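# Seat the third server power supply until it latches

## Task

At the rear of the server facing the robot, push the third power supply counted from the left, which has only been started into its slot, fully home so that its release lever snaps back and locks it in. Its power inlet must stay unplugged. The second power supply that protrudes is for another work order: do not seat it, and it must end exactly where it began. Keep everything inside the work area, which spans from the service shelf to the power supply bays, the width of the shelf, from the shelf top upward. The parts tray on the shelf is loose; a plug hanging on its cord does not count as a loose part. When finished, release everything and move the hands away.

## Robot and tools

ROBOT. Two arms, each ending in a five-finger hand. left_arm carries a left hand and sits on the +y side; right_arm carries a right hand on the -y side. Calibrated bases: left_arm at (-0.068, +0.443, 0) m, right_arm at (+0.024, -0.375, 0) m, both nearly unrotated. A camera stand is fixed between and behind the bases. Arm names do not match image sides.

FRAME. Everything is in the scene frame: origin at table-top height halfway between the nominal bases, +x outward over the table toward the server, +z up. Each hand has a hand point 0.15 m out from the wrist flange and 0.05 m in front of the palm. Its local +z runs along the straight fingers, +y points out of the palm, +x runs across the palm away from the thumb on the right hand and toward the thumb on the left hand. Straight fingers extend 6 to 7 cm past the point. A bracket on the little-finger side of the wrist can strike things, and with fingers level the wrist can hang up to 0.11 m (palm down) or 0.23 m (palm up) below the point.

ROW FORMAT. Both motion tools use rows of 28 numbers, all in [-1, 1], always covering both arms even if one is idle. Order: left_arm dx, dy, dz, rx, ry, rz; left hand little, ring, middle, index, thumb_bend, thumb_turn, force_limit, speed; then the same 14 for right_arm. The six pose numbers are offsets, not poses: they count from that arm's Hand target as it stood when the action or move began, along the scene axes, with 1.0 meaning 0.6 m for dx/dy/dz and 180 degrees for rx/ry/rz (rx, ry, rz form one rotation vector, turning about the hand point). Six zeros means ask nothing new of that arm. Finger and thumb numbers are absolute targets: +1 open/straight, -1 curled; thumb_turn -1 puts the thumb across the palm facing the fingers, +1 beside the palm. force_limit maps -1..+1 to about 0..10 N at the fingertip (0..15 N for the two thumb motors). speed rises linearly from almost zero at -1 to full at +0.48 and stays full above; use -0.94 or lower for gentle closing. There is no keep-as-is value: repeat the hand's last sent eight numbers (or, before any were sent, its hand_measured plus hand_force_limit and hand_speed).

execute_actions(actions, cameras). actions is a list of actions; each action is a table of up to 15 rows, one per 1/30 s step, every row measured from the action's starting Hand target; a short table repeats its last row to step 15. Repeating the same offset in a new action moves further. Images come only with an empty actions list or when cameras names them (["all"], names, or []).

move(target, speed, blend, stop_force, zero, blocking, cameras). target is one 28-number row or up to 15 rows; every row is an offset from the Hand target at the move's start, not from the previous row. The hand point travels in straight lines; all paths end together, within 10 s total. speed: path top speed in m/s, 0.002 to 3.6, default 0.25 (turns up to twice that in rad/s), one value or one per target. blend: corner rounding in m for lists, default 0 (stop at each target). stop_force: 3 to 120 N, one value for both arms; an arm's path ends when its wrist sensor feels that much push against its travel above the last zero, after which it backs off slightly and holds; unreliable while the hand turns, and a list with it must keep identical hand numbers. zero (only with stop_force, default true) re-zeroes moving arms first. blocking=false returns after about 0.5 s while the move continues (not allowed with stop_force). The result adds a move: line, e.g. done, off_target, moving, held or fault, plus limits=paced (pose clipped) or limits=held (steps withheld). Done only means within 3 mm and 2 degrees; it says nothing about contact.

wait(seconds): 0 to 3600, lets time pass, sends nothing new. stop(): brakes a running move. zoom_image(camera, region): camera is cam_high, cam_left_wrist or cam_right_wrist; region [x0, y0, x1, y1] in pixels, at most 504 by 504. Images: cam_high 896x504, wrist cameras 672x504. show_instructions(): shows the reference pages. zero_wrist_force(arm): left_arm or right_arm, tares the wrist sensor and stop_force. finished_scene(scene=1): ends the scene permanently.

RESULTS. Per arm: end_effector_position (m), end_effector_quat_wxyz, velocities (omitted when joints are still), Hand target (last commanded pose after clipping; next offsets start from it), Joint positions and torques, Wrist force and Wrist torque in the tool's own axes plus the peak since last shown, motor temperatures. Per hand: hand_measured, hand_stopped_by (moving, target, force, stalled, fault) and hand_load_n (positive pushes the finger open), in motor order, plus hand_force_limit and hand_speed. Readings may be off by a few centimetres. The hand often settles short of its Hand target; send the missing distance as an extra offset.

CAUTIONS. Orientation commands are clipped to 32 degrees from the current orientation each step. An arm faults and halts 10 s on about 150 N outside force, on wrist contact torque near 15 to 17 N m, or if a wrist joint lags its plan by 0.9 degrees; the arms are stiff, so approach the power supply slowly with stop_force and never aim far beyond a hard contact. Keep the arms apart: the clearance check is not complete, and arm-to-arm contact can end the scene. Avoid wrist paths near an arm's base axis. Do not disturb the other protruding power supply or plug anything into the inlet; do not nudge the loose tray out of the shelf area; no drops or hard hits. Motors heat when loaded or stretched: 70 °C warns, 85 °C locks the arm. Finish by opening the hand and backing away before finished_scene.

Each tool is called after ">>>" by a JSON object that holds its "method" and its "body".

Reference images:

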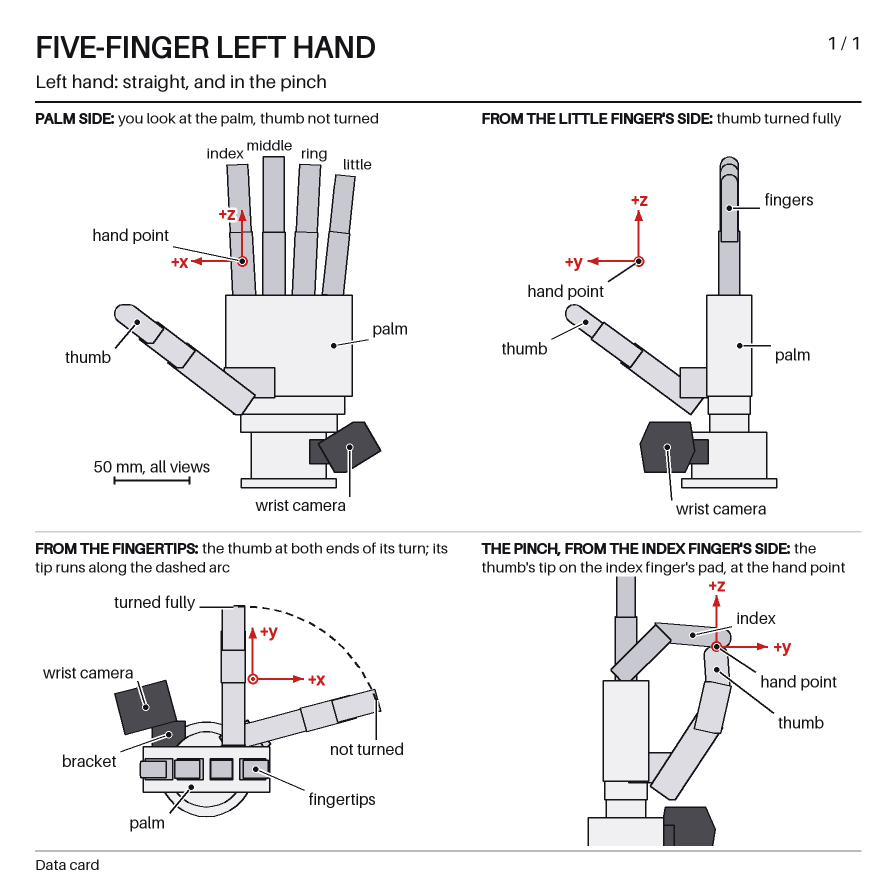

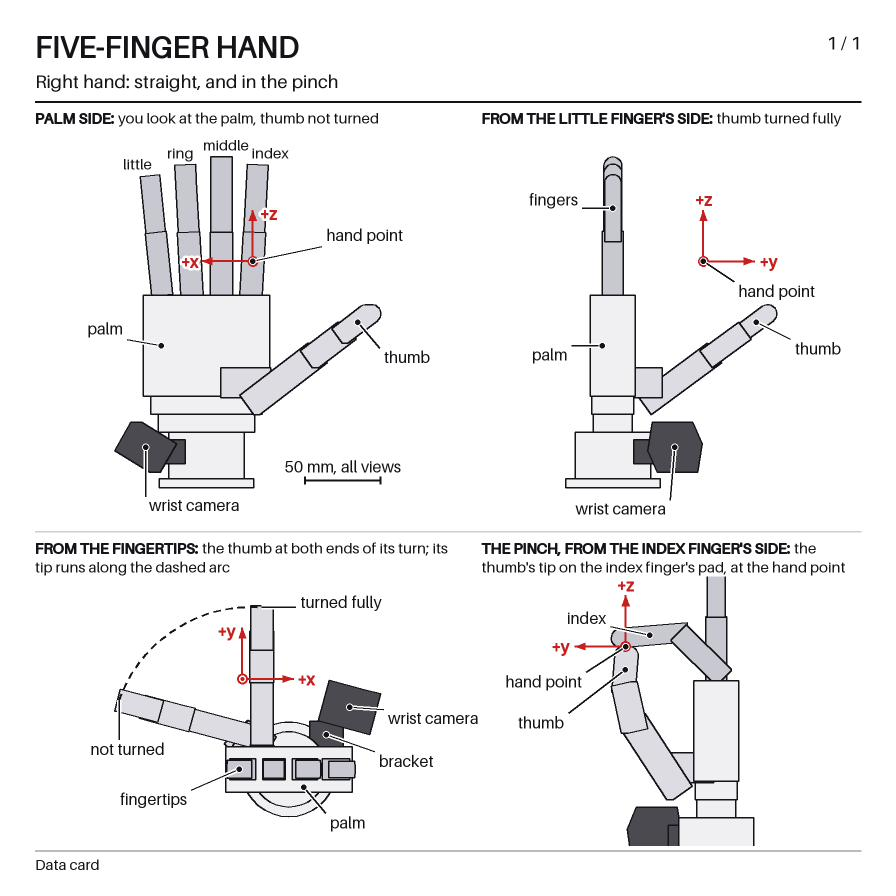

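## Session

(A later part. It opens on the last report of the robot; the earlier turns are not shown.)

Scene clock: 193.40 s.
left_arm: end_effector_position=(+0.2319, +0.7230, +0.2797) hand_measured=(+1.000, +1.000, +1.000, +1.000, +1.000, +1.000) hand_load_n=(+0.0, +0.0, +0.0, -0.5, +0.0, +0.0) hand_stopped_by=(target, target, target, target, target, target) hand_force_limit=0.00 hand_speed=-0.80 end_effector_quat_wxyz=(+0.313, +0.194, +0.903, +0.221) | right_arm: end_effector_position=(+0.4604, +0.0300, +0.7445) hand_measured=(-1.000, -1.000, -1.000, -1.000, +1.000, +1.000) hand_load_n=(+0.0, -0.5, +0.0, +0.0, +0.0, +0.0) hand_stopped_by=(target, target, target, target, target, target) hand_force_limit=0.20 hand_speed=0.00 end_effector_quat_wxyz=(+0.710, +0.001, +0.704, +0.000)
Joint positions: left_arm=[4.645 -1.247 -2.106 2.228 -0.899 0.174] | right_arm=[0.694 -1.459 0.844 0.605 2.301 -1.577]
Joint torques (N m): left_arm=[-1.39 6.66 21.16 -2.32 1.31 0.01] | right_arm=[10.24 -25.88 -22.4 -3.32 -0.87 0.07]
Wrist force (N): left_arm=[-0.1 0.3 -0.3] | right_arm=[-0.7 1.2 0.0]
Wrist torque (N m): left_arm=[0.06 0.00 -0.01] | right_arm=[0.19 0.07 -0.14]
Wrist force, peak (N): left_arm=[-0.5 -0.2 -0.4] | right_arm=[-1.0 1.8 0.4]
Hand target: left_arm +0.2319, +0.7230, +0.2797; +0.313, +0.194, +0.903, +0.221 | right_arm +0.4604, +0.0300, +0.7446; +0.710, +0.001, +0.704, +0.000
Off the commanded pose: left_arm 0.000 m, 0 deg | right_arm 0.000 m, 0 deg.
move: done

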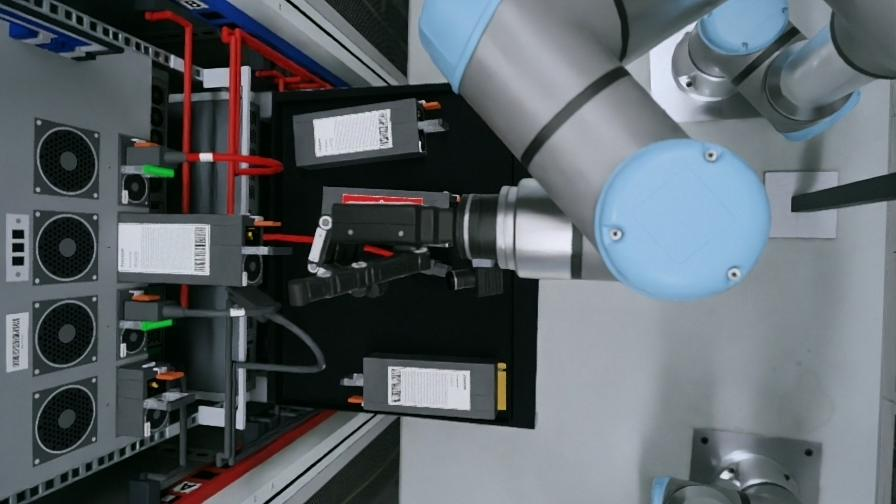

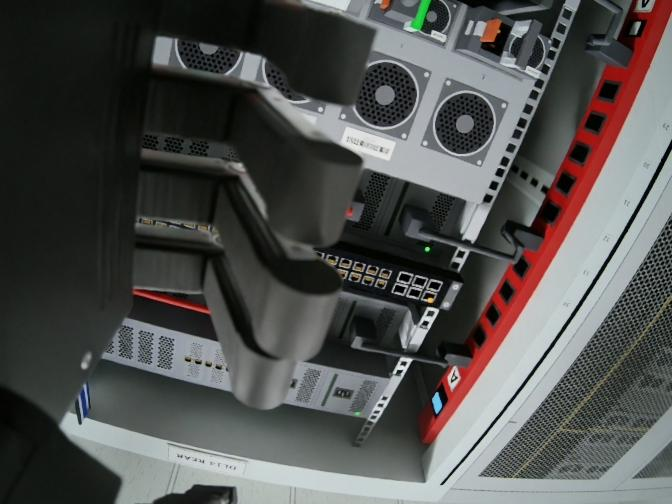

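>>> {"method": "move", "body": {"target": [0,0,0,0,0,0,1,1,1,1,1,1,0,-0.8,-0.01,0,0,0,0,0.067,-1,-1,-1,-1,1,1,0.2,0], "speed": 0.1}}

>>> {"method": "move", "body": {"target": [0,0,0,0,0,0,1,1,1,1,1,1,0,-0.8,0.07,0,0,0,0,0,-1,-1,-1,-1,1,1,0.2,0], "speed": 0.02, "stop_force": 4, "cameras": ["cam_high","cam_right_wrist"]}}

>>> {"method": "zoom_image", "body": {"camera": "cam_high", "region": [200, 170, 400, 330]}}

Scene clock: 201.83 s.
left_arm: end_effector_position=(+0.2319, +0.7230, +0.2797) hand_measured=(+1.000, +1.000, +1.000, +1.000, +1.000, +1.000) hand_load_n=(+0.0, +0.0, +0.0, +0.0, +0.0, +0.0) hand_stopped_by=(target, target, target, target, target, target) hand_force_limit=0.00 hand_speed=-0.80 end_effector_quat_wxyz=(+0.313, +0.194, +0.903, +0.221) | right_arm: end_effector_position=(+0.4544, +0.0299, +0.7446) hand_measured=(-1.000, -1.000, -1.000, -1.000, +1.000, +1.000) hand_load_n=(+0.0, +0.0, +0.0, +0.0, +0.0, +0.0) hand_stopped_by=(target, target, target, target, target, target) hand_force_limit=0.20 hand_speed=0.00 end_effector_quat_wxyz=(+0.706, -0.073, +0.701, +0.074)
Joint positions: left_arm=[4.645 -1.247 -2.106 2.228 -0.899 0.174] | right_arm=[0.557 -1.558 0.95 0.599 1.954 -1.573]
Joint torques (N m): left_arm=[-2.11 5.89 21.11 -2.29 1.44 -0.19] | right_arm=[10 -7.49 -26.37 -3.7 -0.91 0.48]
Wrist force (N): left_arm=[-0.2 0.1 -0.2] | right_arm=[-0.9 1.5 0.1]
Wrist torque (N m): left_arm=[0.02 0.02 -0.02] | right_arm=[0.23 0.11 -0.15]
Wrist force, peak (N): left_arm=[-0.4 -0.2 -0.5] | right_arm=[-1.0 1.6 0.0]
Hand target: left_arm +0.2319, +0.7230, +0.2797; +0.313, +0.194, +0.903, +0.221 | right_arm +0.4544, +0.0300, +0.7446; +0.706, -0.073, +0.701, +0.074
Off the commanded pose: left_arm 0.000 m, 0 deg | right_arm 0.000 m, 0 deg.
move: done

Scene clock: 205.03 s.
left_arm: end_effector_position=(+0.2319, +0.7230, +0.2797) hand_measured=(+1.000, +1.000, +1.000, +1.000, +1.000, +1.000) hand_load_n=(+0.0, +0.0, +0.0, +0.0, +0.0, +0.0) hand_stopped_by=(target, target, target, target, target, target) hand_force_limit=0.00 hand_speed=-0.80 end_effector_quat_wxyz=(+0.313, +0.194, +0.903, +0.221) | right_arm: end_effector_position=(+0.4964, +0.0300, +0.7446) hand_measured=(-1.000, -1.000, -1.000, -1.000, +1.000, +1.000) hand_load_n=(+0.0, +0.0, +0.0, +0.0, -0.5, +0.0) hand_stopped_by=(target, target, target, target, target, target) hand_force_limit=0.20 hand_speed=0.00 end_effector_quat_wxyz=(+0.706, -0.073, +0.701, +0.074)
Joint positions: left_arm=[4.645 -1.247 -2.106 2.228 -0.899 0.174] | right_arm=[0.492 -1.492 0.881 0.603 1.888 -1.573]
Joint torques (N m): left_arm=[-2.03 5 22.34 -2.35 1.36 -0.16] | right_arm=[10.03 -30.75 -9.46 -0.62 0.77 1.78]
Wrist force (N): left_arm=[-0.1 0.0 -0.2] | right_arm=[-0.7 1.4 -0.2]
Wrist torque (N m): left_arm=[0.01 0.00 -0.01] | right_arm=[0.22 0.09 -0.14]
Wrist force, peak (N): left_arm=[-0.2 0.2 -0.5] | right_arm=[-1.1 1.6 0.4]
Hand target: left_arm +0.2319, +0.7230, +0.2797; +0.313, +0.194, +0.903, +0.221 | right_arm +0.4964, +0.0300, +0.7446; +0.706, -0.073, +0.701, +0.074
Off the commanded pose: left_arm 0.000 m, 0 deg | right_arm 0.000 m, 0 deg.
move: done

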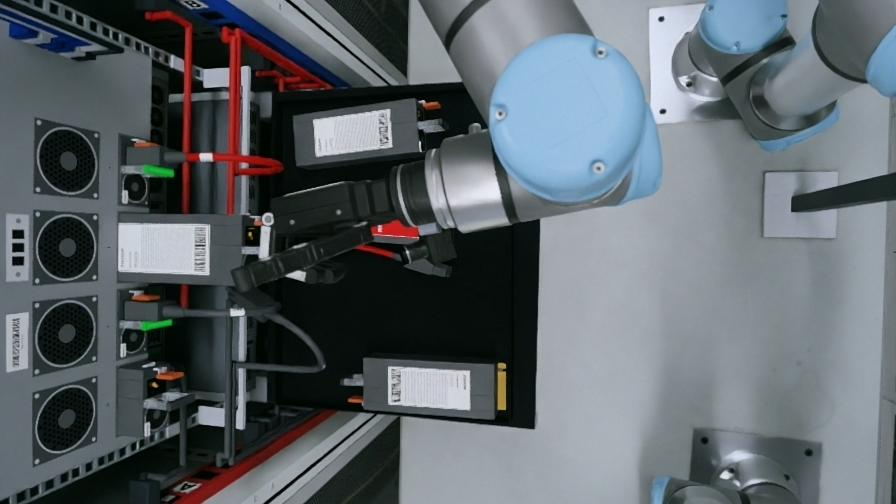

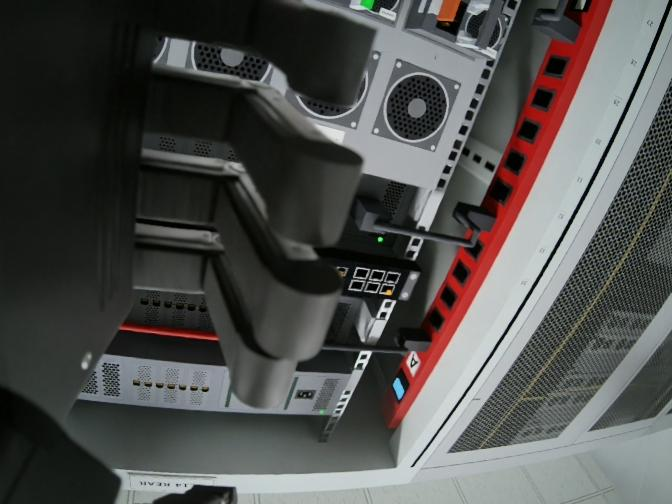

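Scaled by 2.520.

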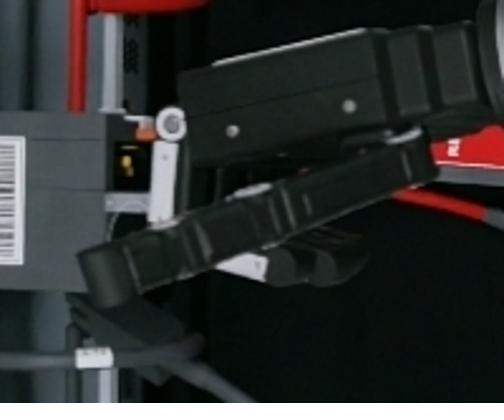

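>>> {"method": "move", "body": {"target": [[0,0,0,0,0,0,1,1,1,1,1,1,0,-0.8,-0.083,0,0,0,0,0,-1,-1,-1,-1,1,1,0.2,0],[0,0,0,0,0,0,1,1,1,1,1,1,0,-0.8,-0.083,0,-0.1,0,0,0,-1,-1,-1,-1,1,1,0.2,0]], "speed": 0.1, "cameras": ["cam_high","cam_right_wrist"]}}

>>> {"method": "zoom_image", "body": {"camera": "cam_high", "region": [200, 170, 400, 330]}}

Scene clock: 218.27 s.
left_arm: end_effector_position=(+0.2319, +0.7230, +0.2797) hand_measured=(+1.000, +1.000, +1.000, +1.000, +1.000, +1.000) hand_load_n=(+0.0, +0.0, +0.0, +0.0, +0.0, +0.0) hand_stopped_by=(target, target, target, target, target, target) hand_force_limit=0.00 hand_speed=-0.80 end_effector_quat_wxyz=(+0.313, +0.194, +0.903, +0.221) | right_arm: end_effector_position=(+0.4465, +0.0300, +0.6847) hand_measured=(-1.000, -1.000, -1.000, -1.000, +1.000, +1.000) hand_load_n=(+0.0, +0.0, +0.0, +0.0, +0.0, +0.0) hand_stopped_by=(target, target, target, target, target, target) hand_force_limit=0.20 hand_speed=0.00 end_effector_quat_wxyz=(+0.706, -0.073, +0.701, +0.074)
Joint positions: left_arm=[4.645 -1.247 -2.106 2.228 -0.899 0.174] | right_arm=[0.571 -1.648 1.213 0.426 1.967 -1.573]
Joint torques (N m): left_arm=[-2.19 4.51 22.07 -2.43 1.45 -0.14] | right_arm=[-11.55 -6.51 -16.09 -0.19 -0.29 -1.26]
Wrist force (N): left_arm=[-0.2 -0.1 -0.4] | right_arm=[-0.7 1.3 0.1]
Wrist torque (N m): left_arm=[0.01 0.02 -0.01] | right_arm=[0.19 0.07 -0.14]
Wrist force, peak (N): left_arm=[-0.4 -0.1 -0.5] | right_arm=[-0.7 1.6 -1.0]
Hand target: left_arm +0.2319, +0.7230, +0.2797; +0.313, +0.194, +0.903, +0.221 | right_arm +0.4466, +0.0300, +0.6846; +0.706, -0.073, +0.701, +0.074
Off the commanded pose: left_arm 0.000 m, 0 deg | right_arm 0.000 m, 0 deg.
move: done

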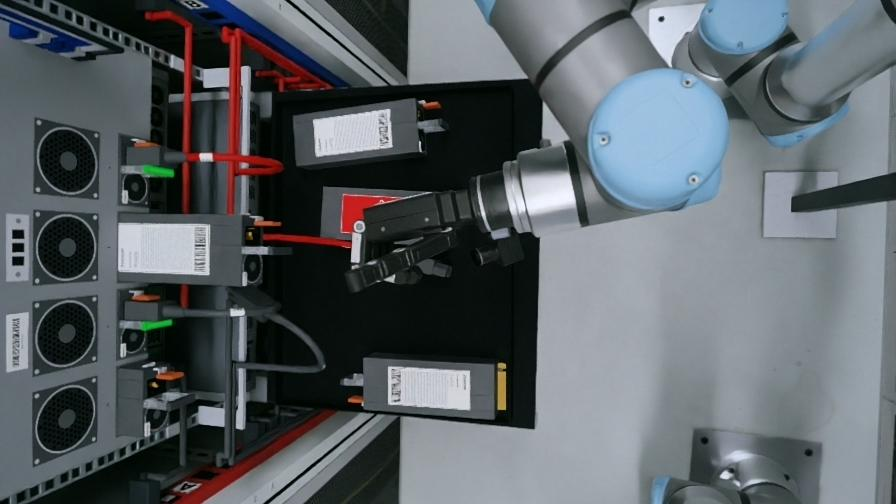

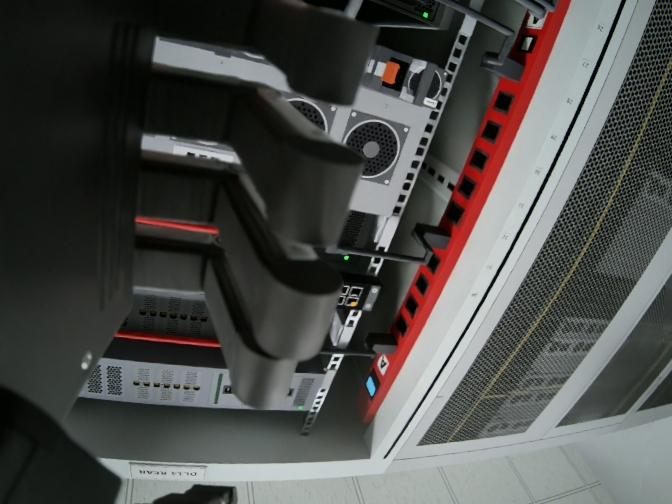

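Scaled by 2.520.

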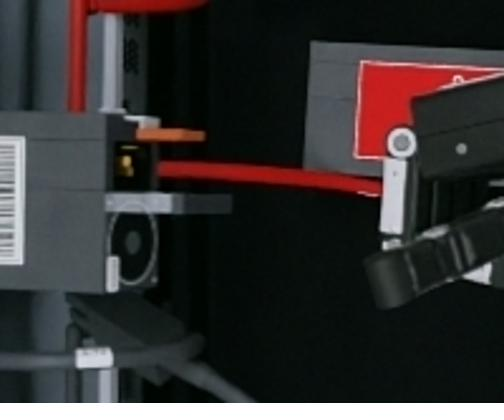

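>>> {"method": "move", "body": {"target": [0,0,0,0,0,0,1,1,1,1,1,1,0,-0.8,0.083,0,0,0,0,0,-1,-1,-1,-1,1,1,0.2,0], "speed": 0.025, "stop_force": 4, "cameras": ["cam_high","cam_right_wrist"]}}

>>> {"method": "zoom_image", "body": {"camera": "cam_high", "region": [200, 170, 400, 330]}}

Scene clock: 224.60 s.
left_arm: end_effector_position=(+0.2319, +0.7230, +0.2797) hand_measured=(+1.000, +1.000, +1.000, +1.000, +1.000, +1.000) hand_load_n=(+0.0, +0.0, +0.0, +0.0, +0.0, +0.0) hand_stopped_by=(target, target, target, target, target, target) hand_force_limit=0.00 hand_speed=-0.80 end_effector_quat_wxyz=(+0.313, +0.194, +0.903, +0.221) | right_arm: end_effector_position=(+0.4964, +0.0300, +0.6846) hand_measured=(-1.000, -1.000, -1.000, -1.000, +1.000, +1.000) hand_load_n=(+0.0, +0.0, +0.0, +0.0, +0.0, +0.0) hand_stopped_by=(target, target, target, target, target, target) hand_force_limit=0.20 hand_speed=0.00 end_effector_quat_wxyz=(+0.706, -0.073, +0.701, +0.074)
Joint positions: left_arm=[4.645 -1.247 -2.106 2.228 -0.899 0.174] | right_arm=[0.492 -1.575 1.144 0.423 1.888 -1.573]
Joint torques (N m): left_arm=[-1.71 5.68 21.55 -2.62 1.35 -0.26] | right_arm=[9.61 -28.07 -10.7 0.03 0.72 1.84]
Wrist force (N): left_arm=[-0.4 0.0 -0.3] | right_arm=[-0.7 1.2 0.1]
Wrist torque (N m): left_arm=[0.03 0.05 -0.03] | right_arm=[0.17 0.08 -0.15]
Wrist force, peak (N): left_arm=[-0.6 0.1 -0.4] | right_arm=[-0.7 1.7 -0.1]
Hand target: left_arm +0.2319, +0.7230, +0.2797; +0.313, +0.194, +0.903, +0.221 | right_arm +0.4964, +0.0300, +0.6846; +0.706, -0.073, +0.701, +0.074
Off the commanded pose: left_arm 0.000 m, 0 deg | right_arm 0.000 m, 0 deg.
move: done

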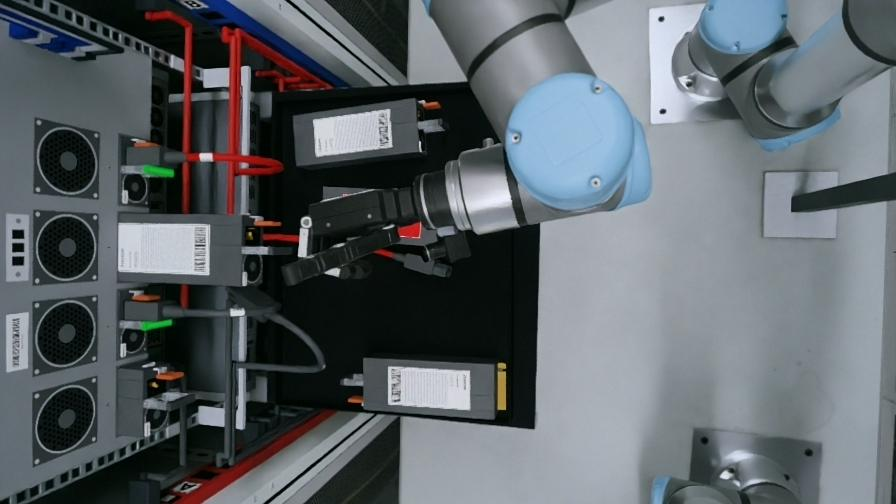

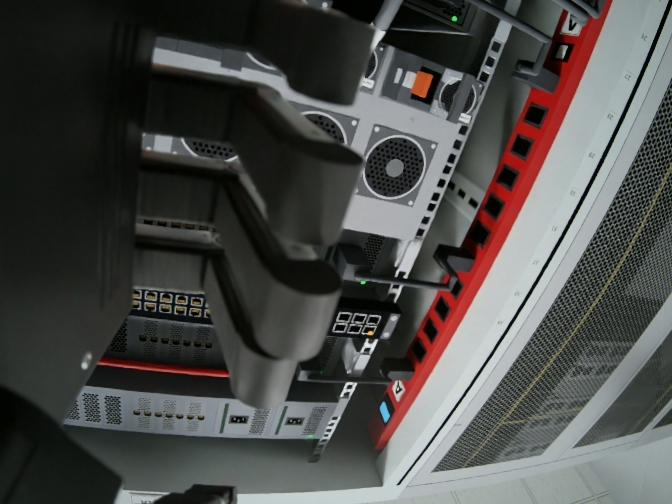

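Scaled by 2.520.

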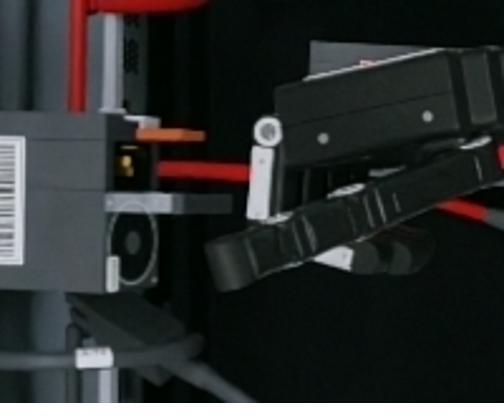

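>>> {"method": "move", "body": {"target": [0,0,0,0,0,0,1,1,1,1,1,1,0,-0.8,0,0,-0.058,0,0,0,-1,-1,-1,-1,1,1,0.2,0], "speed": 0.08}}

>>> {"method": "move", "body": {"target": [0,0,0,0,0,0,1,1,1,1,1,1,0,-0.8,0.13,0,0,0,0,0,-1,-1,-1,-1,1,1,0.2,0], "speed": 0.02, "stop_force": 4, "cameras": ["cam_high","cam_right_wrist"]}}

>>> {"method": "zoom_image", "body": {"camera": "cam_high", "region": [200, 170, 400, 330]}}

Scene clock: 235.00 s.
left_arm: end_effector_position=(+0.2319, +0.7230, +0.2797) hand_measured=(+1.000, +1.000, +1.000, +1.000, +1.000, +1.000) hand_load_n=(+0.0, +0.0, +0.0, -0.5, +0.0, +0.0) hand_stopped_by=(target, target, target, target, target, target) hand_force_limit=0.00 hand_speed=-0.80 end_effector_quat_wxyz=(+0.313, +0.194, +0.903, +0.221) | right_arm: end_effector_position=(+0.4963, +0.0300, +0.6499) hand_measured=(-1.000, -1.000, -1.000, -1.000, +1.000, +1.000) hand_load_n=(+0.0, +0.0, +0.0, +0.0, +0.0, +0.0) hand_stopped_by=(target, target, target, target, target, target) hand_force_limit=0.20 hand_speed=0.00 end_effector_quat_wxyz=(+0.706, -0.073, +0.701, +0.074)
Joint positions: left_arm=[4.645 -1.247 -2.106 2.228 -0.899 0.174] | right_arm=[0.492 -1.608 1.272 0.328 1.888 -1.573]
Joint torques (N m): left_arm=[-1.23 6.01 22.68 -2.55 1.51 -0.27] | right_arm=[-6.97 -9.67 -23.05 0.55 -1.13 -1.17]
Wrist force (N): left_arm=[-0.2 -0.3 -0.3] | right_arm=[-0.7 1.3 0.2]
Wrist torque (N m): left_arm=[-0.02 0.01 0.00] | right_arm=[0.20 0.08 -0.13]
Wrist force, peak (N): left_arm=[-0.1 -0.4 -0.5] | right_arm=[-1.2 1.3 -0.3]
Hand target: left_arm +0.2319, +0.7230, +0.2797; +0.313, +0.194, +0.903, +0.221 | right_arm +0.4964, +0.0300, +0.6498; +0.706, -0.073, +0.701, +0.074
Off the commanded pose: left_arm 0.000 m, 0 deg | right_arm 0.000 m, 0 deg.
move: done

Scene clock: 238.93 s.
left_arm: end_effector_position=(+0.2319, +0.7230, +0.2797) hand_measured=(+1.000, +1.000, +1.000, +1.000, +1.000, +1.000) hand_load_n=(+0.0, +0.0, +0.0, +0.0, +0.0, +0.0) hand_stopped_by=(target, target, target, target, target, target) hand_force_limit=0.00 hand_speed=-0.80 end_effector_quat_wxyz=(+0.313, +0.194, +0.903, +0.221) | right_arm: end_effector_position=(+0.5525, +0.0300, +0.6498) hand_measured=(-1.000, -1.000, -1.000, -1.000, +1.000, +1.000) hand_load_n=(+0.0, +0.0, +0.0, +0.0, +0.0, +0.0) hand_stopped_by=(target, target, target, target, target, target) hand_force_limit=0.20 hand_speed=0.00 end_effector_quat_wxyz=(+0.706, -0.073, +0.701, +0.074)
Joint positions: left_arm=[4.645 -1.247 -2.106 2.228 -0.899 0.174] | right_arm=[0.422 -1.513 1.176 0.329 1.818 -1.572]
Joint torques (N m): left_arm=[-1.21 6.85 22.24 -2.47 1.59 -0.14] | right_arm=[11.24 -31.87 -12.85 -3.87 -0.94 1.04]
Wrist force (N): left_arm=[-0.2 0.3 -0.2] | right_arm=[-0.6 1.1 0.1]
Wrist torque (N m): left_arm=[0.05 0.02 -0.02] | right_arm=[0.16 0.06 -0.13]
Wrist force, peak (N): left_arm=[-0.5 0.3 -0.4] | right_arm=[-2.2 2.5 -11.2]
Hand target: left_arm +0.2319, +0.7230, +0.2797; +0.313, +0.194, +0.903, +0.221 | right_arm +0.5525, +0.0300, +0.6498; +0.706, -0.073, +0.701, +0.074 (not the last commanded pose)
Off the commanded pose: left_arm 0.000 m, 0 deg | right_arm 0.022 m, 0 deg.
move: contact (right_arm)

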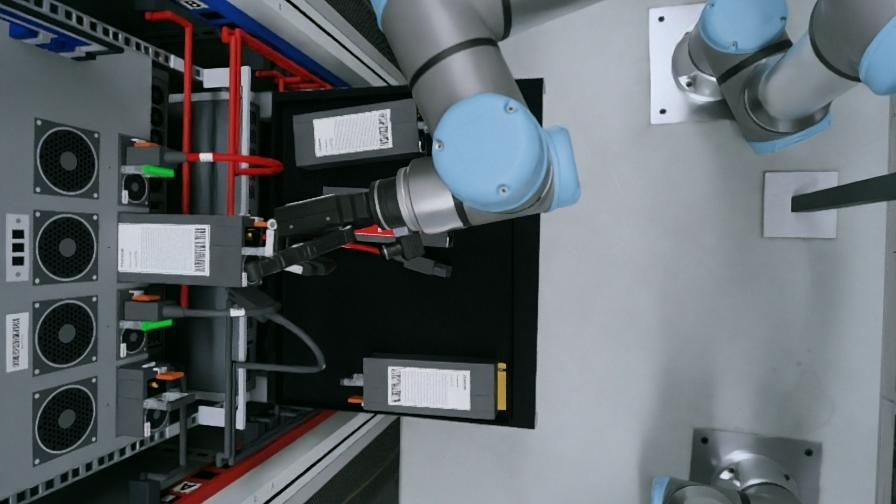

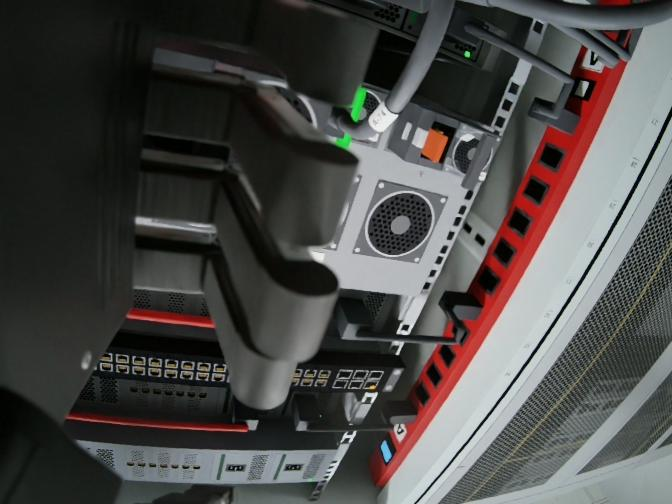

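Scaled by 2.520.

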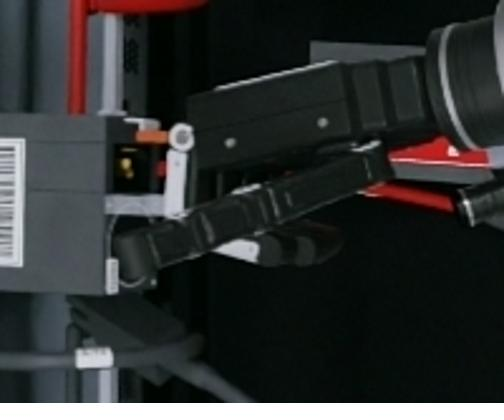

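>>> {"method": "move", "body": {"target": [0,0,0,0,0,0,1,1,1,1,1,1,0,-0.8,0.1,0,0,0,0,0,-1,-1,-1,-1,1,1,0.2,0], "speed": 0.03, "stop_force": 25, "cameras": ["cam_high","cam_right_wrist"]}}

>>> {"method": "zoom_image", "body": {"camera": "cam_high", "region": [100, 130, 350, 330]}}

Scene clock: 244.30 s.
left_arm: end_effector_position=(+0.2319, +0.7230, +0.2797) hand_measured=(+1.000, +1.000, +1.000, +1.000, +1.000, +1.000) hand_load_n=(+0.0, +0.0, +0.0, +0.0, +0.0, +0.0) hand_stopped_by=(target, target, target, target, target, target) hand_force_limit=0.00 hand_speed=-0.80 end_effector_quat_wxyz=(+0.313, +0.194, +0.903, +0.221) | right_arm: end_effector_position=(+0.5554, +0.0301, +0.6499) hand_measured=(-1.000, -1.000, -1.000, -1.000, +1.000, +1.000) hand_load_n=(+0.0, +0.0, +0.0, +0.0, +0.0, +0.0) hand_stopped_by=(target, target, target, target, target, target) hand_force_limit=0.20 hand_speed=0.00 end_effector_quat_wxyz=(+0.706, -0.074, +0.700, +0.075)
Joint positions: left_arm=[4.645 -1.247 -2.106 2.228 -0.899 0.174] | right_arm=[0.418 -1.508 1.17 0.329 1.814 -1.572]
Joint torques (N m): left_arm=[-1.54 5.73 22.16 -2.51 1.45 -0.26] | right_arm=[10.2 -14.26 -29.6 -4.05 -0.86 -0.29]
Wrist force (N): left_arm=[-0.1 0.0 -0.1] | right_arm=[-0.7 1.1 0.2]
Wrist torque (N m): left_arm=[0.00 0.01 0.00] | right_arm=[0.14 0.07 -0.14]
Wrist force, peak (N): left_arm=[-0.5 -0.1 -0.5] | right_arm=[-2.4 2.8 -27.8]
Hand target: left_arm +0.2319, +0.7230, +0.2797; +0.313, +0.194, +0.903, +0.221 | right_arm +0.5554, +0.0301, +0.6499; +0.706, -0.074, +0.700, +0.075 (not the last commanded pose)
Off the commanded pose: left_arm 0.000 m, 0 deg | right_arm 0.057 m, 0 deg.
move: contact (right_arm)

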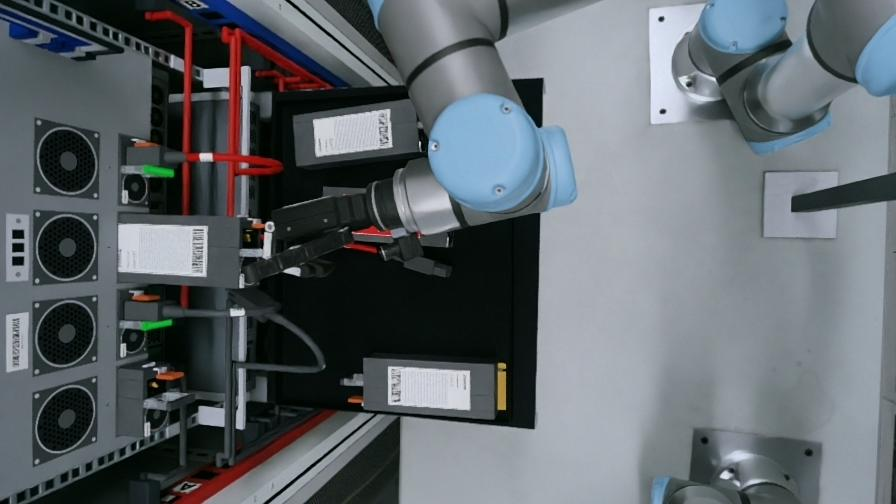

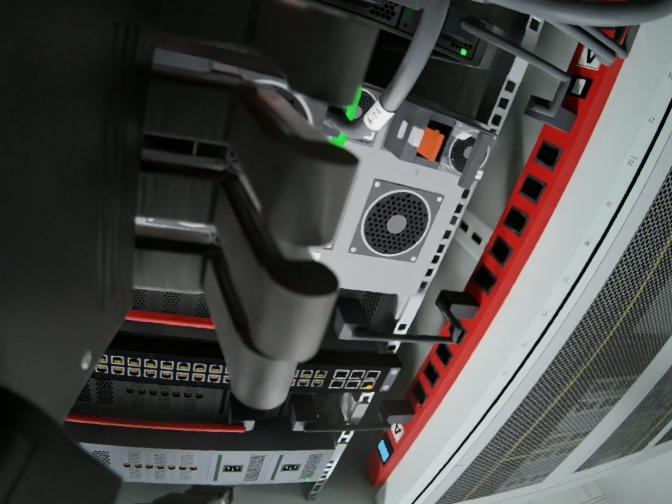

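Scaled by 2.016.

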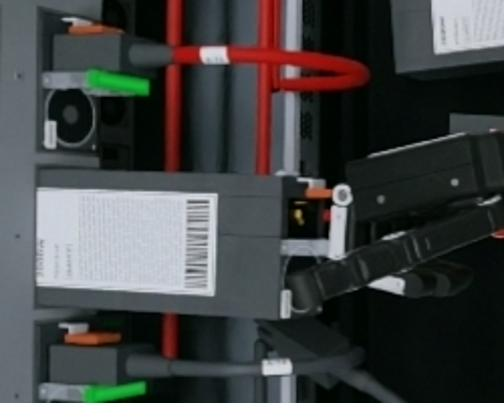

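>>> {"method": "move", "body": {"target": [[0,0,0,0,0,0,1,1,1,1,1,1,0,-0.8,-0.03,0,0,0,0,0,-1,-1,-1,-1,1,1,0.2,0],[0,0,0,0,0,0,1,1,1,1,1,1,0,-0.8,-0.02,0,0.003,0,0,-0.055,-1,-1,-1,-1,1,1,0.2,0]], "speed": 0.08, "cameras": ["cam_high","cam_right_wrist"]}}

>>> {"method": "zoom_image", "body": {"camera": "cam_high", "region": [100, 130, 350, 330]}}

Scene clock: 258.80 s.
left_arm: end_effector_position=(+0.2319, +0.7230, +0.2797) hand_measured=(+1.000, +1.000, +1.000, +1.000, +1.000, +1.000) hand_load_n=(+0.0, +0.0, +0.0, +0.0, +0.0, +0.0) hand_stopped_by=(target, target, target, target, target, target) hand_force_limit=0.00 hand_speed=-0.80 end_effector_quat_wxyz=(+0.313, +0.194, +0.903, +0.221) | right_arm: end_effector_position=(+0.5433, +0.0303, +0.6516) hand_measured=(-1.000, -1.000, -1.000, -1.000, +1.000, +1.000) hand_load_n=(+0.0, +0.0, +0.0, +0.0, +0.0, +0.0) hand_stopped_by=(target, target, target, target, target, target) hand_force_limit=0.20 hand_speed=0.00 end_effector_quat_wxyz=(+0.710, -0.013, +0.704, +0.013)
Joint positions: left_arm=[4.645 -1.247 -2.106 2.228 -0.899 0.174] | right_arm=[0.542 -1.475 1.13 0.336 2.11 -1.575]
Joint torques (N m): left_arm=[-1.24 7.32 22.35 -2.74 1.38 -0.38] | right_arm=[-12.69 -34.57 -13.42 -0.08 0.35 0.03]
Wrist force (N): left_arm=[-0.2 -0.1 -0.2] | right_arm=[-0.8 0.9 0.2]
Wrist torque (N m): left_arm=[0.00 0.01 0.00] | right_arm=[0.11 0.11 -0.16]
Wrist force, peak (N): left_arm=[-0.3 0.1 -0.6] | right_arm=[-1.0 1.4 -1.0]
Hand target: left_arm +0.2319, +0.7230, +0.2797; +0.313, +0.194, +0.903, +0.221 | right_arm +0.5434, +0.0301, +0.6517; +0.710, -0.013, +0.704, +0.013
Off the commanded pose: left_arm 0.000 m, 0 deg | right_arm 0.000 m, 0 deg.
move: done

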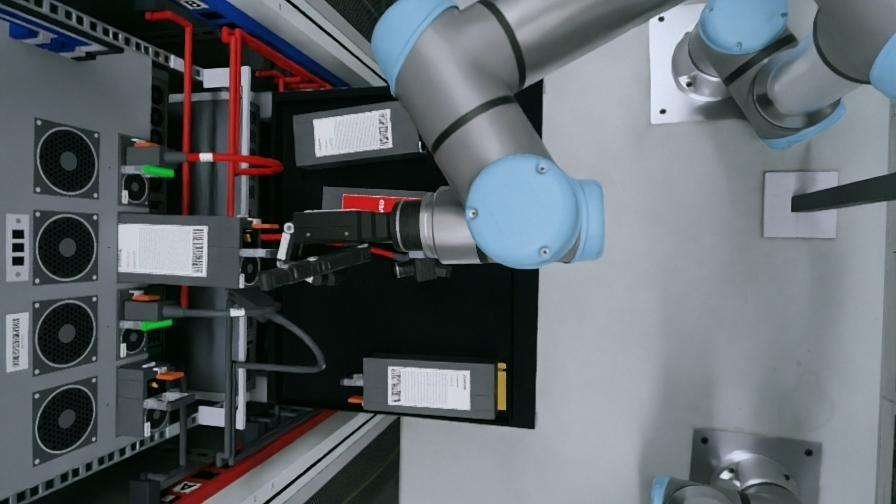

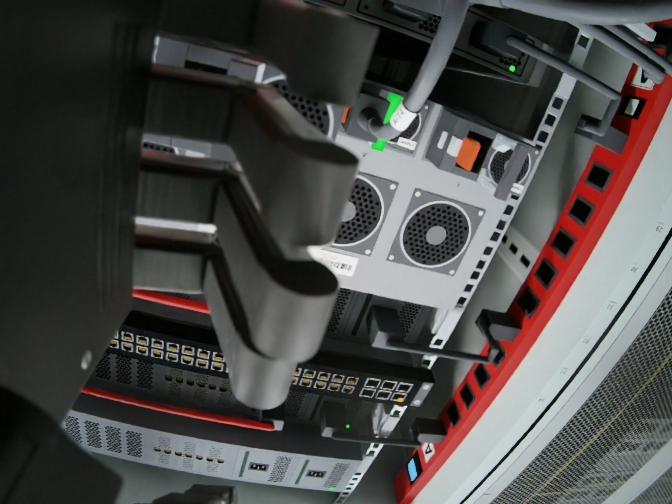

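Scaled by 2.016.

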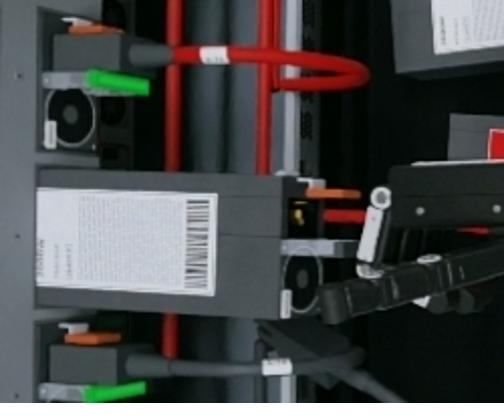

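>>> {"method": "move", "body": {"target": [0,0,0,0,0,0,1,1,1,1,1,1,0,-0.8,0.1,0.005,0,0,0,0,-1,-1,-1,-1,1,1,0.2,0], "speed": 0.02, "stop_force": 35, "cameras": ["cam_high"]}}

>>> {"method": "zoom_image", "body": {"camera": "cam_high", "region": [100, 130, 350, 330]}}

Scene clock: 267.00 s.
left_arm: end_effector_position=(+0.2319, +0.7230, +0.2797) hand_measured=(+1.000, +1.000, +1.000, +1.000, +1.000, +1.000) hand_load_n=(+0.0, +0.0, +0.0, +0.0, +0.0, +0.0) hand_stopped_by=(target, target, target, target, target, target) hand_force_limit=0.00 hand_speed=-0.80 end_effector_quat_wxyz=(+0.313, +0.194, +0.903, +0.221) | right_arm: end_effector_position=(+0.6034, +0.0331, +0.6517) hand_measured=(-1.000, -1.000, -1.000, -1.000, +1.000, +1.000) hand_load_n=(+0.0, +0.0, +0.0, +0.0, -0.5, +0.0) hand_stopped_by=(target, target, target, target, target, target) hand_force_limit=0.20 hand_speed=0.00 end_effector_quat_wxyz=(+0.710, -0.013, +0.704, +0.013)
Joint positions: left_arm=[4.645 -1.247 -2.106 2.228 -0.899 0.174] | right_arm=[0.476 -1.364 0.999 0.356 2.044 -1.574]
Joint torques (N m): left_arm=[-1.79 7.35 22.87 -2.75 1.43 -0.34] | right_arm=[10.85 -38.27 -11.5 -3.21 0.56 1.45]
Wrist force (N): left_arm=[-0.1 0.1 -0.4] | right_arm=[-0.7 1.2 -0.4]
Wrist torque (N m): left_arm=[0.04 0.01 -0.01] | right_arm=[0.15 0.09 -0.14]
Wrist force, peak (N): left_arm=[-0.5 -0.2 -0.5] | right_arm=[-2.8 -1.9 -28.0]
Hand target: left_arm +0.2319, +0.7230, +0.2797; +0.313, +0.194, +0.903, +0.221 | right_arm +0.6034, +0.0331, +0.6517; +0.710, -0.013, +0.704, +0.013
Off the commanded pose: left_arm 0.000 m, 0 deg | right_arm 0.000 m, 0 deg.
move: done

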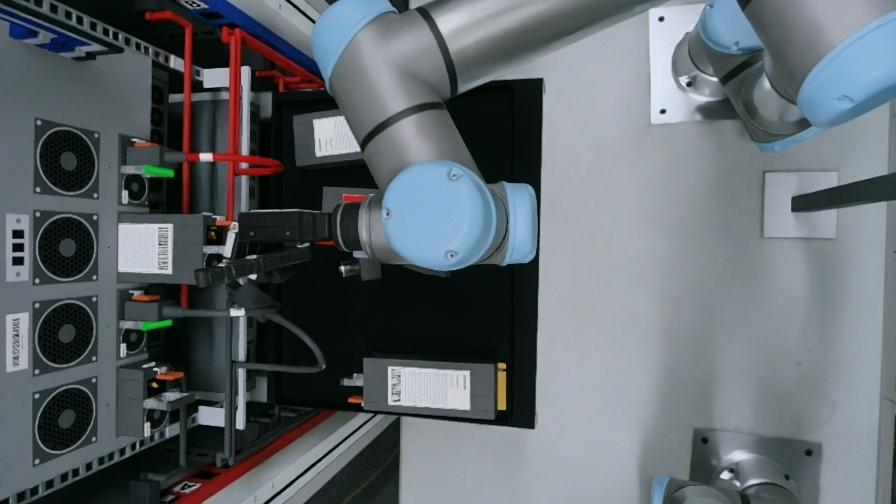

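Scaled by 2.016.

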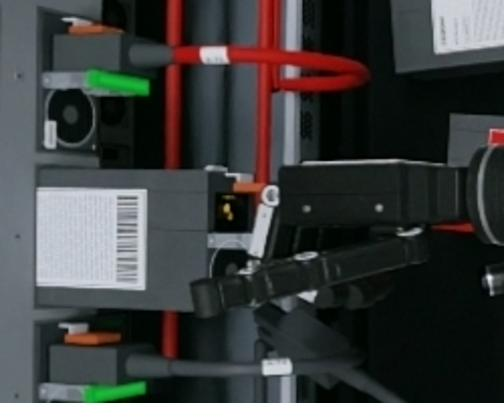

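>>> {"method": "move", "body": {"target": [0,0,0,0,0,0,1,1,1,1,1,1,0,-0.8,0.1,0,0,0,0,0,-1,-1,-1,-1,1,1,0.2,0], "speed": 0.025, "stop_force": 30, "cameras": ["cam_high","cam_right_wrist"]}}

>>> {"method": "zoom_image", "body": {"camera": "cam_high", "region": [50, 130, 300, 330]}}

Scene clock: 272.80 s.
left_arm: end_effector_position=(+0.2319, +0.7230, +0.2797) hand_measured=(+1.000, +1.000, +1.000, +1.000, +1.000, +1.000) hand_load_n=(+0.0, +0.0, +0.0, +0.0, +0.0, +0.0) hand_stopped_by=(target, target, target, target, target, target) hand_force_limit=0.00 hand_speed=-0.80 end_effector_quat_wxyz=(+0.313, +0.194, +0.903, +0.221) | right_arm: end_effector_position=(+0.6634, +0.0331, +0.6517) hand_measured=(-1.000, -1.000, -1.000, -1.000, +1.000, +1.000) hand_load_n=(+0.0, +0.0, +0.0, +0.0, +0.0, +0.0) hand_stopped_by=(target, target, target, target, target, target) hand_force_limit=0.20 hand_speed=0.00 end_effector_quat_wxyz=(+0.710, -0.013, +0.704, +0.013)
Joint positions: left_arm=[4.645 -1.247 -2.106 2.228 -0.899 0.174] | right_arm=[0.418 -1.238 0.835 0.395 1.986 -1.574]
Joint torques (N m): left_arm=[-0.66 7.49 22.35 -2.95 1.66 -0.18] | right_arm=[9.78 -42.16 -11.04 -2.8 0.75 1.21]
Wrist force (N): left_arm=[-0.2 0.0 -0.3] | right_arm=[-0.7 1.6 -0.5]
Wrist torque (N m): left_arm=[0.01 0.03 -0.01] | right_arm=[0.20 0.12 -0.13]
Wrist force, peak (N): left_arm=[-0.4 -0.1 -0.6] | right_arm=[-4.0 2.2 -7.4]
Hand target: left_arm +0.2319, +0.7230, +0.2797; +0.313, +0.194, +0.903, +0.221 | right_arm +0.6634, +0.0331, +0.6517; +0.710, -0.013, +0.704, +0.013
Off the commanded pose: left_arm 0.000 m, 0 deg | right_arm 0.000 m, 0 deg.
move: done

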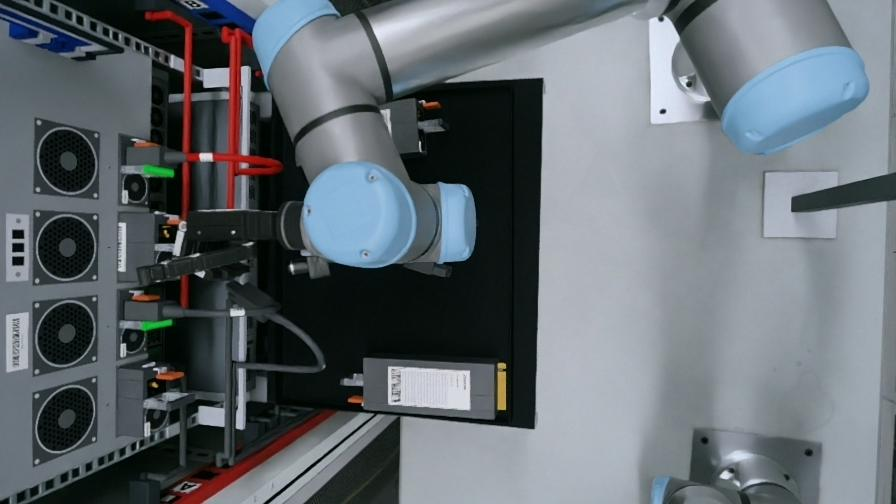

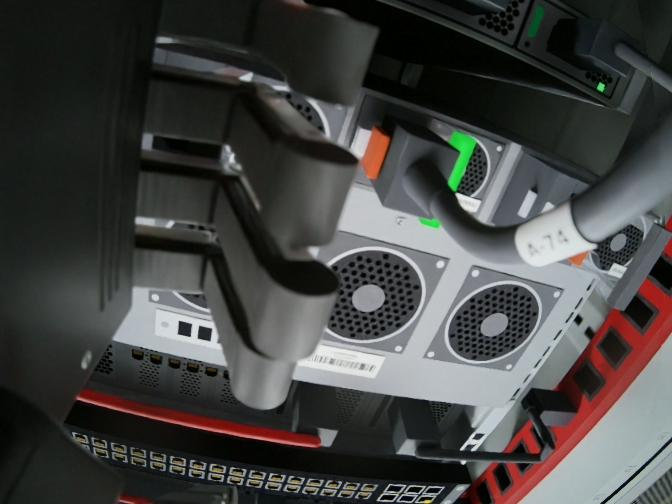

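Scaled by 2.016.

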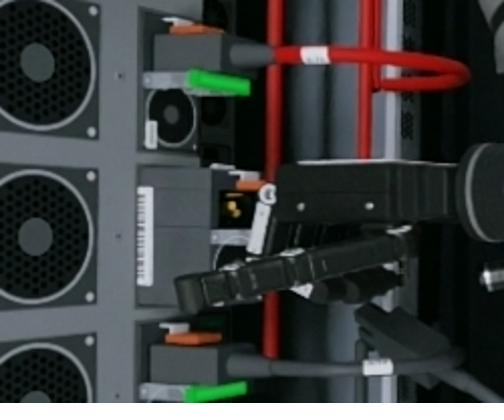

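>>> {"method": "move", "body": {"target": [0,0,0,0,0,0,1,1,1,1,1,1,0,-0.8,0.1,0,0,0,0,0,-1,-1,-1,-1,1,1,0.2,0], "speed": 0.015, "stop_force": 30, "cameras": ["cam_high","cam_right_wrist"]}}

>>> {"method": "zoom_image", "body": {"camera": "cam_high", "region": [50, 130, 300, 330]}}

Scene clock: 280.77 s.
left_arm: end_effector_position=(+0.2319, +0.7230, +0.2797) hand_measured=(+1.000, +1.000, +1.000, +1.000, +1.000, +1.000) hand_load_n=(+0.0, +0.0, +0.0, +0.0, +0.0, +0.0) hand_stopped_by=(target, target, target, target, target, target) hand_force_limit=0.00 hand_speed=-0.80 end_effector_quat_wxyz=(+0.313, +0.194, +0.903, +0.221) | right_arm: end_effector_position=(+0.7034, +0.0331, +0.6517) hand_measured=(-1.000, -1.000, -1.000, -1.000, +1.000, +1.000) hand_load_n=(+0.0, -2.0, -2.5, +0.0, +0.0, +0.0) hand_stopped_by=(target, target, target, target, target, target) hand_force_limit=0.20 hand_speed=0.00 end_effector_quat_wxyz=(+0.710, -0.013, +0.704, +0.013)
Joint positions: left_arm=[4.645 -1.247 -2.106 2.228 -0.899 0.174] | right_arm=[0.385 -1.139 0.692 0.439 1.953 -1.573]
Joint torques (N m): left_arm=[-2.01 7 22.65 -3.03 1.45 -0.39] | right_arm=[3.5 -33.41 -18.14 -4.84 0.33 1.15]
Wrist force (N): left_arm=[-0.1 0.1 -0.1] | right_arm=[-4.3 0.9 -19.8]
Wrist torque (N m): left_arm=[0.03 0.01 -0.01] | right_arm=[1.02 0.74 -0.28]
Wrist force, peak (N): left_arm=[-0.1 0.2 -0.6] | right_arm=[-5.2 -0.8 -41.7]
Hand target: left_arm +0.2319, +0.7230, +0.2797; +0.313, +0.194, +0.903, +0.221 | right_arm +0.7034, +0.0331, +0.6517; +0.710, -0.013, +0.704, +0.013 (not the last commanded pose)
Off the commanded pose: left_arm 0.000 m, 0 deg | right_arm 0.020 m, 0 deg.
move: contact (right_arm)

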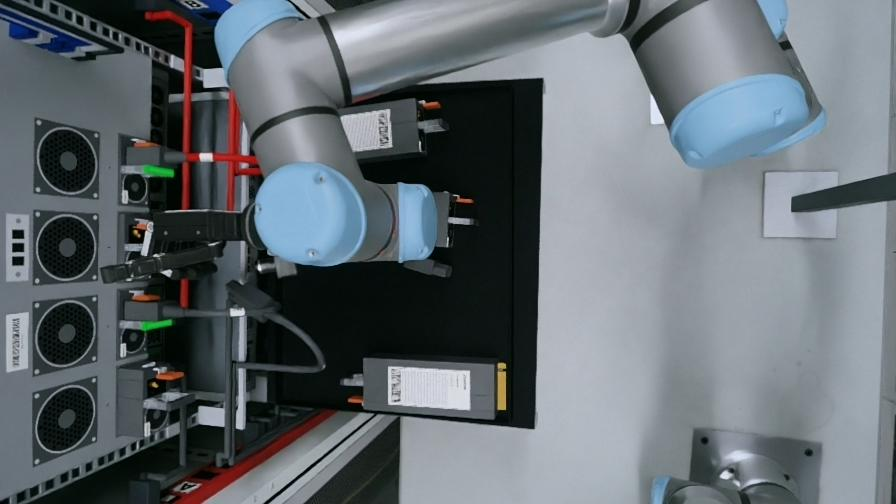

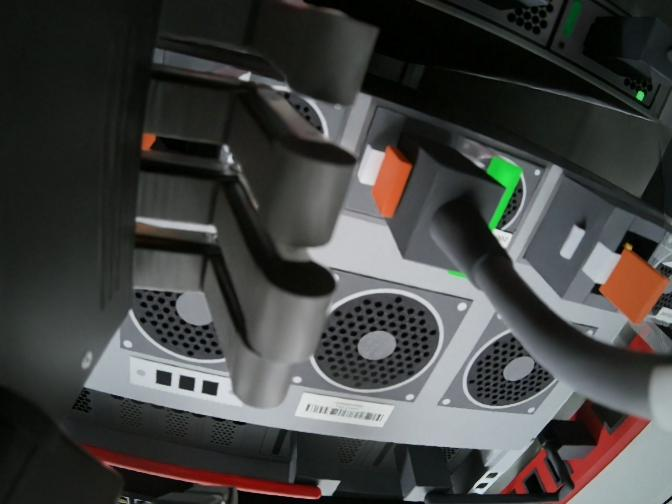

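Scaled by 2.016.

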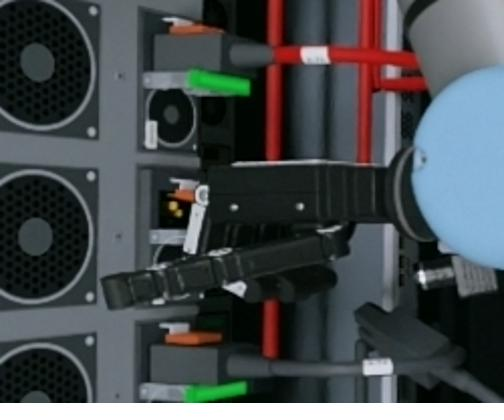

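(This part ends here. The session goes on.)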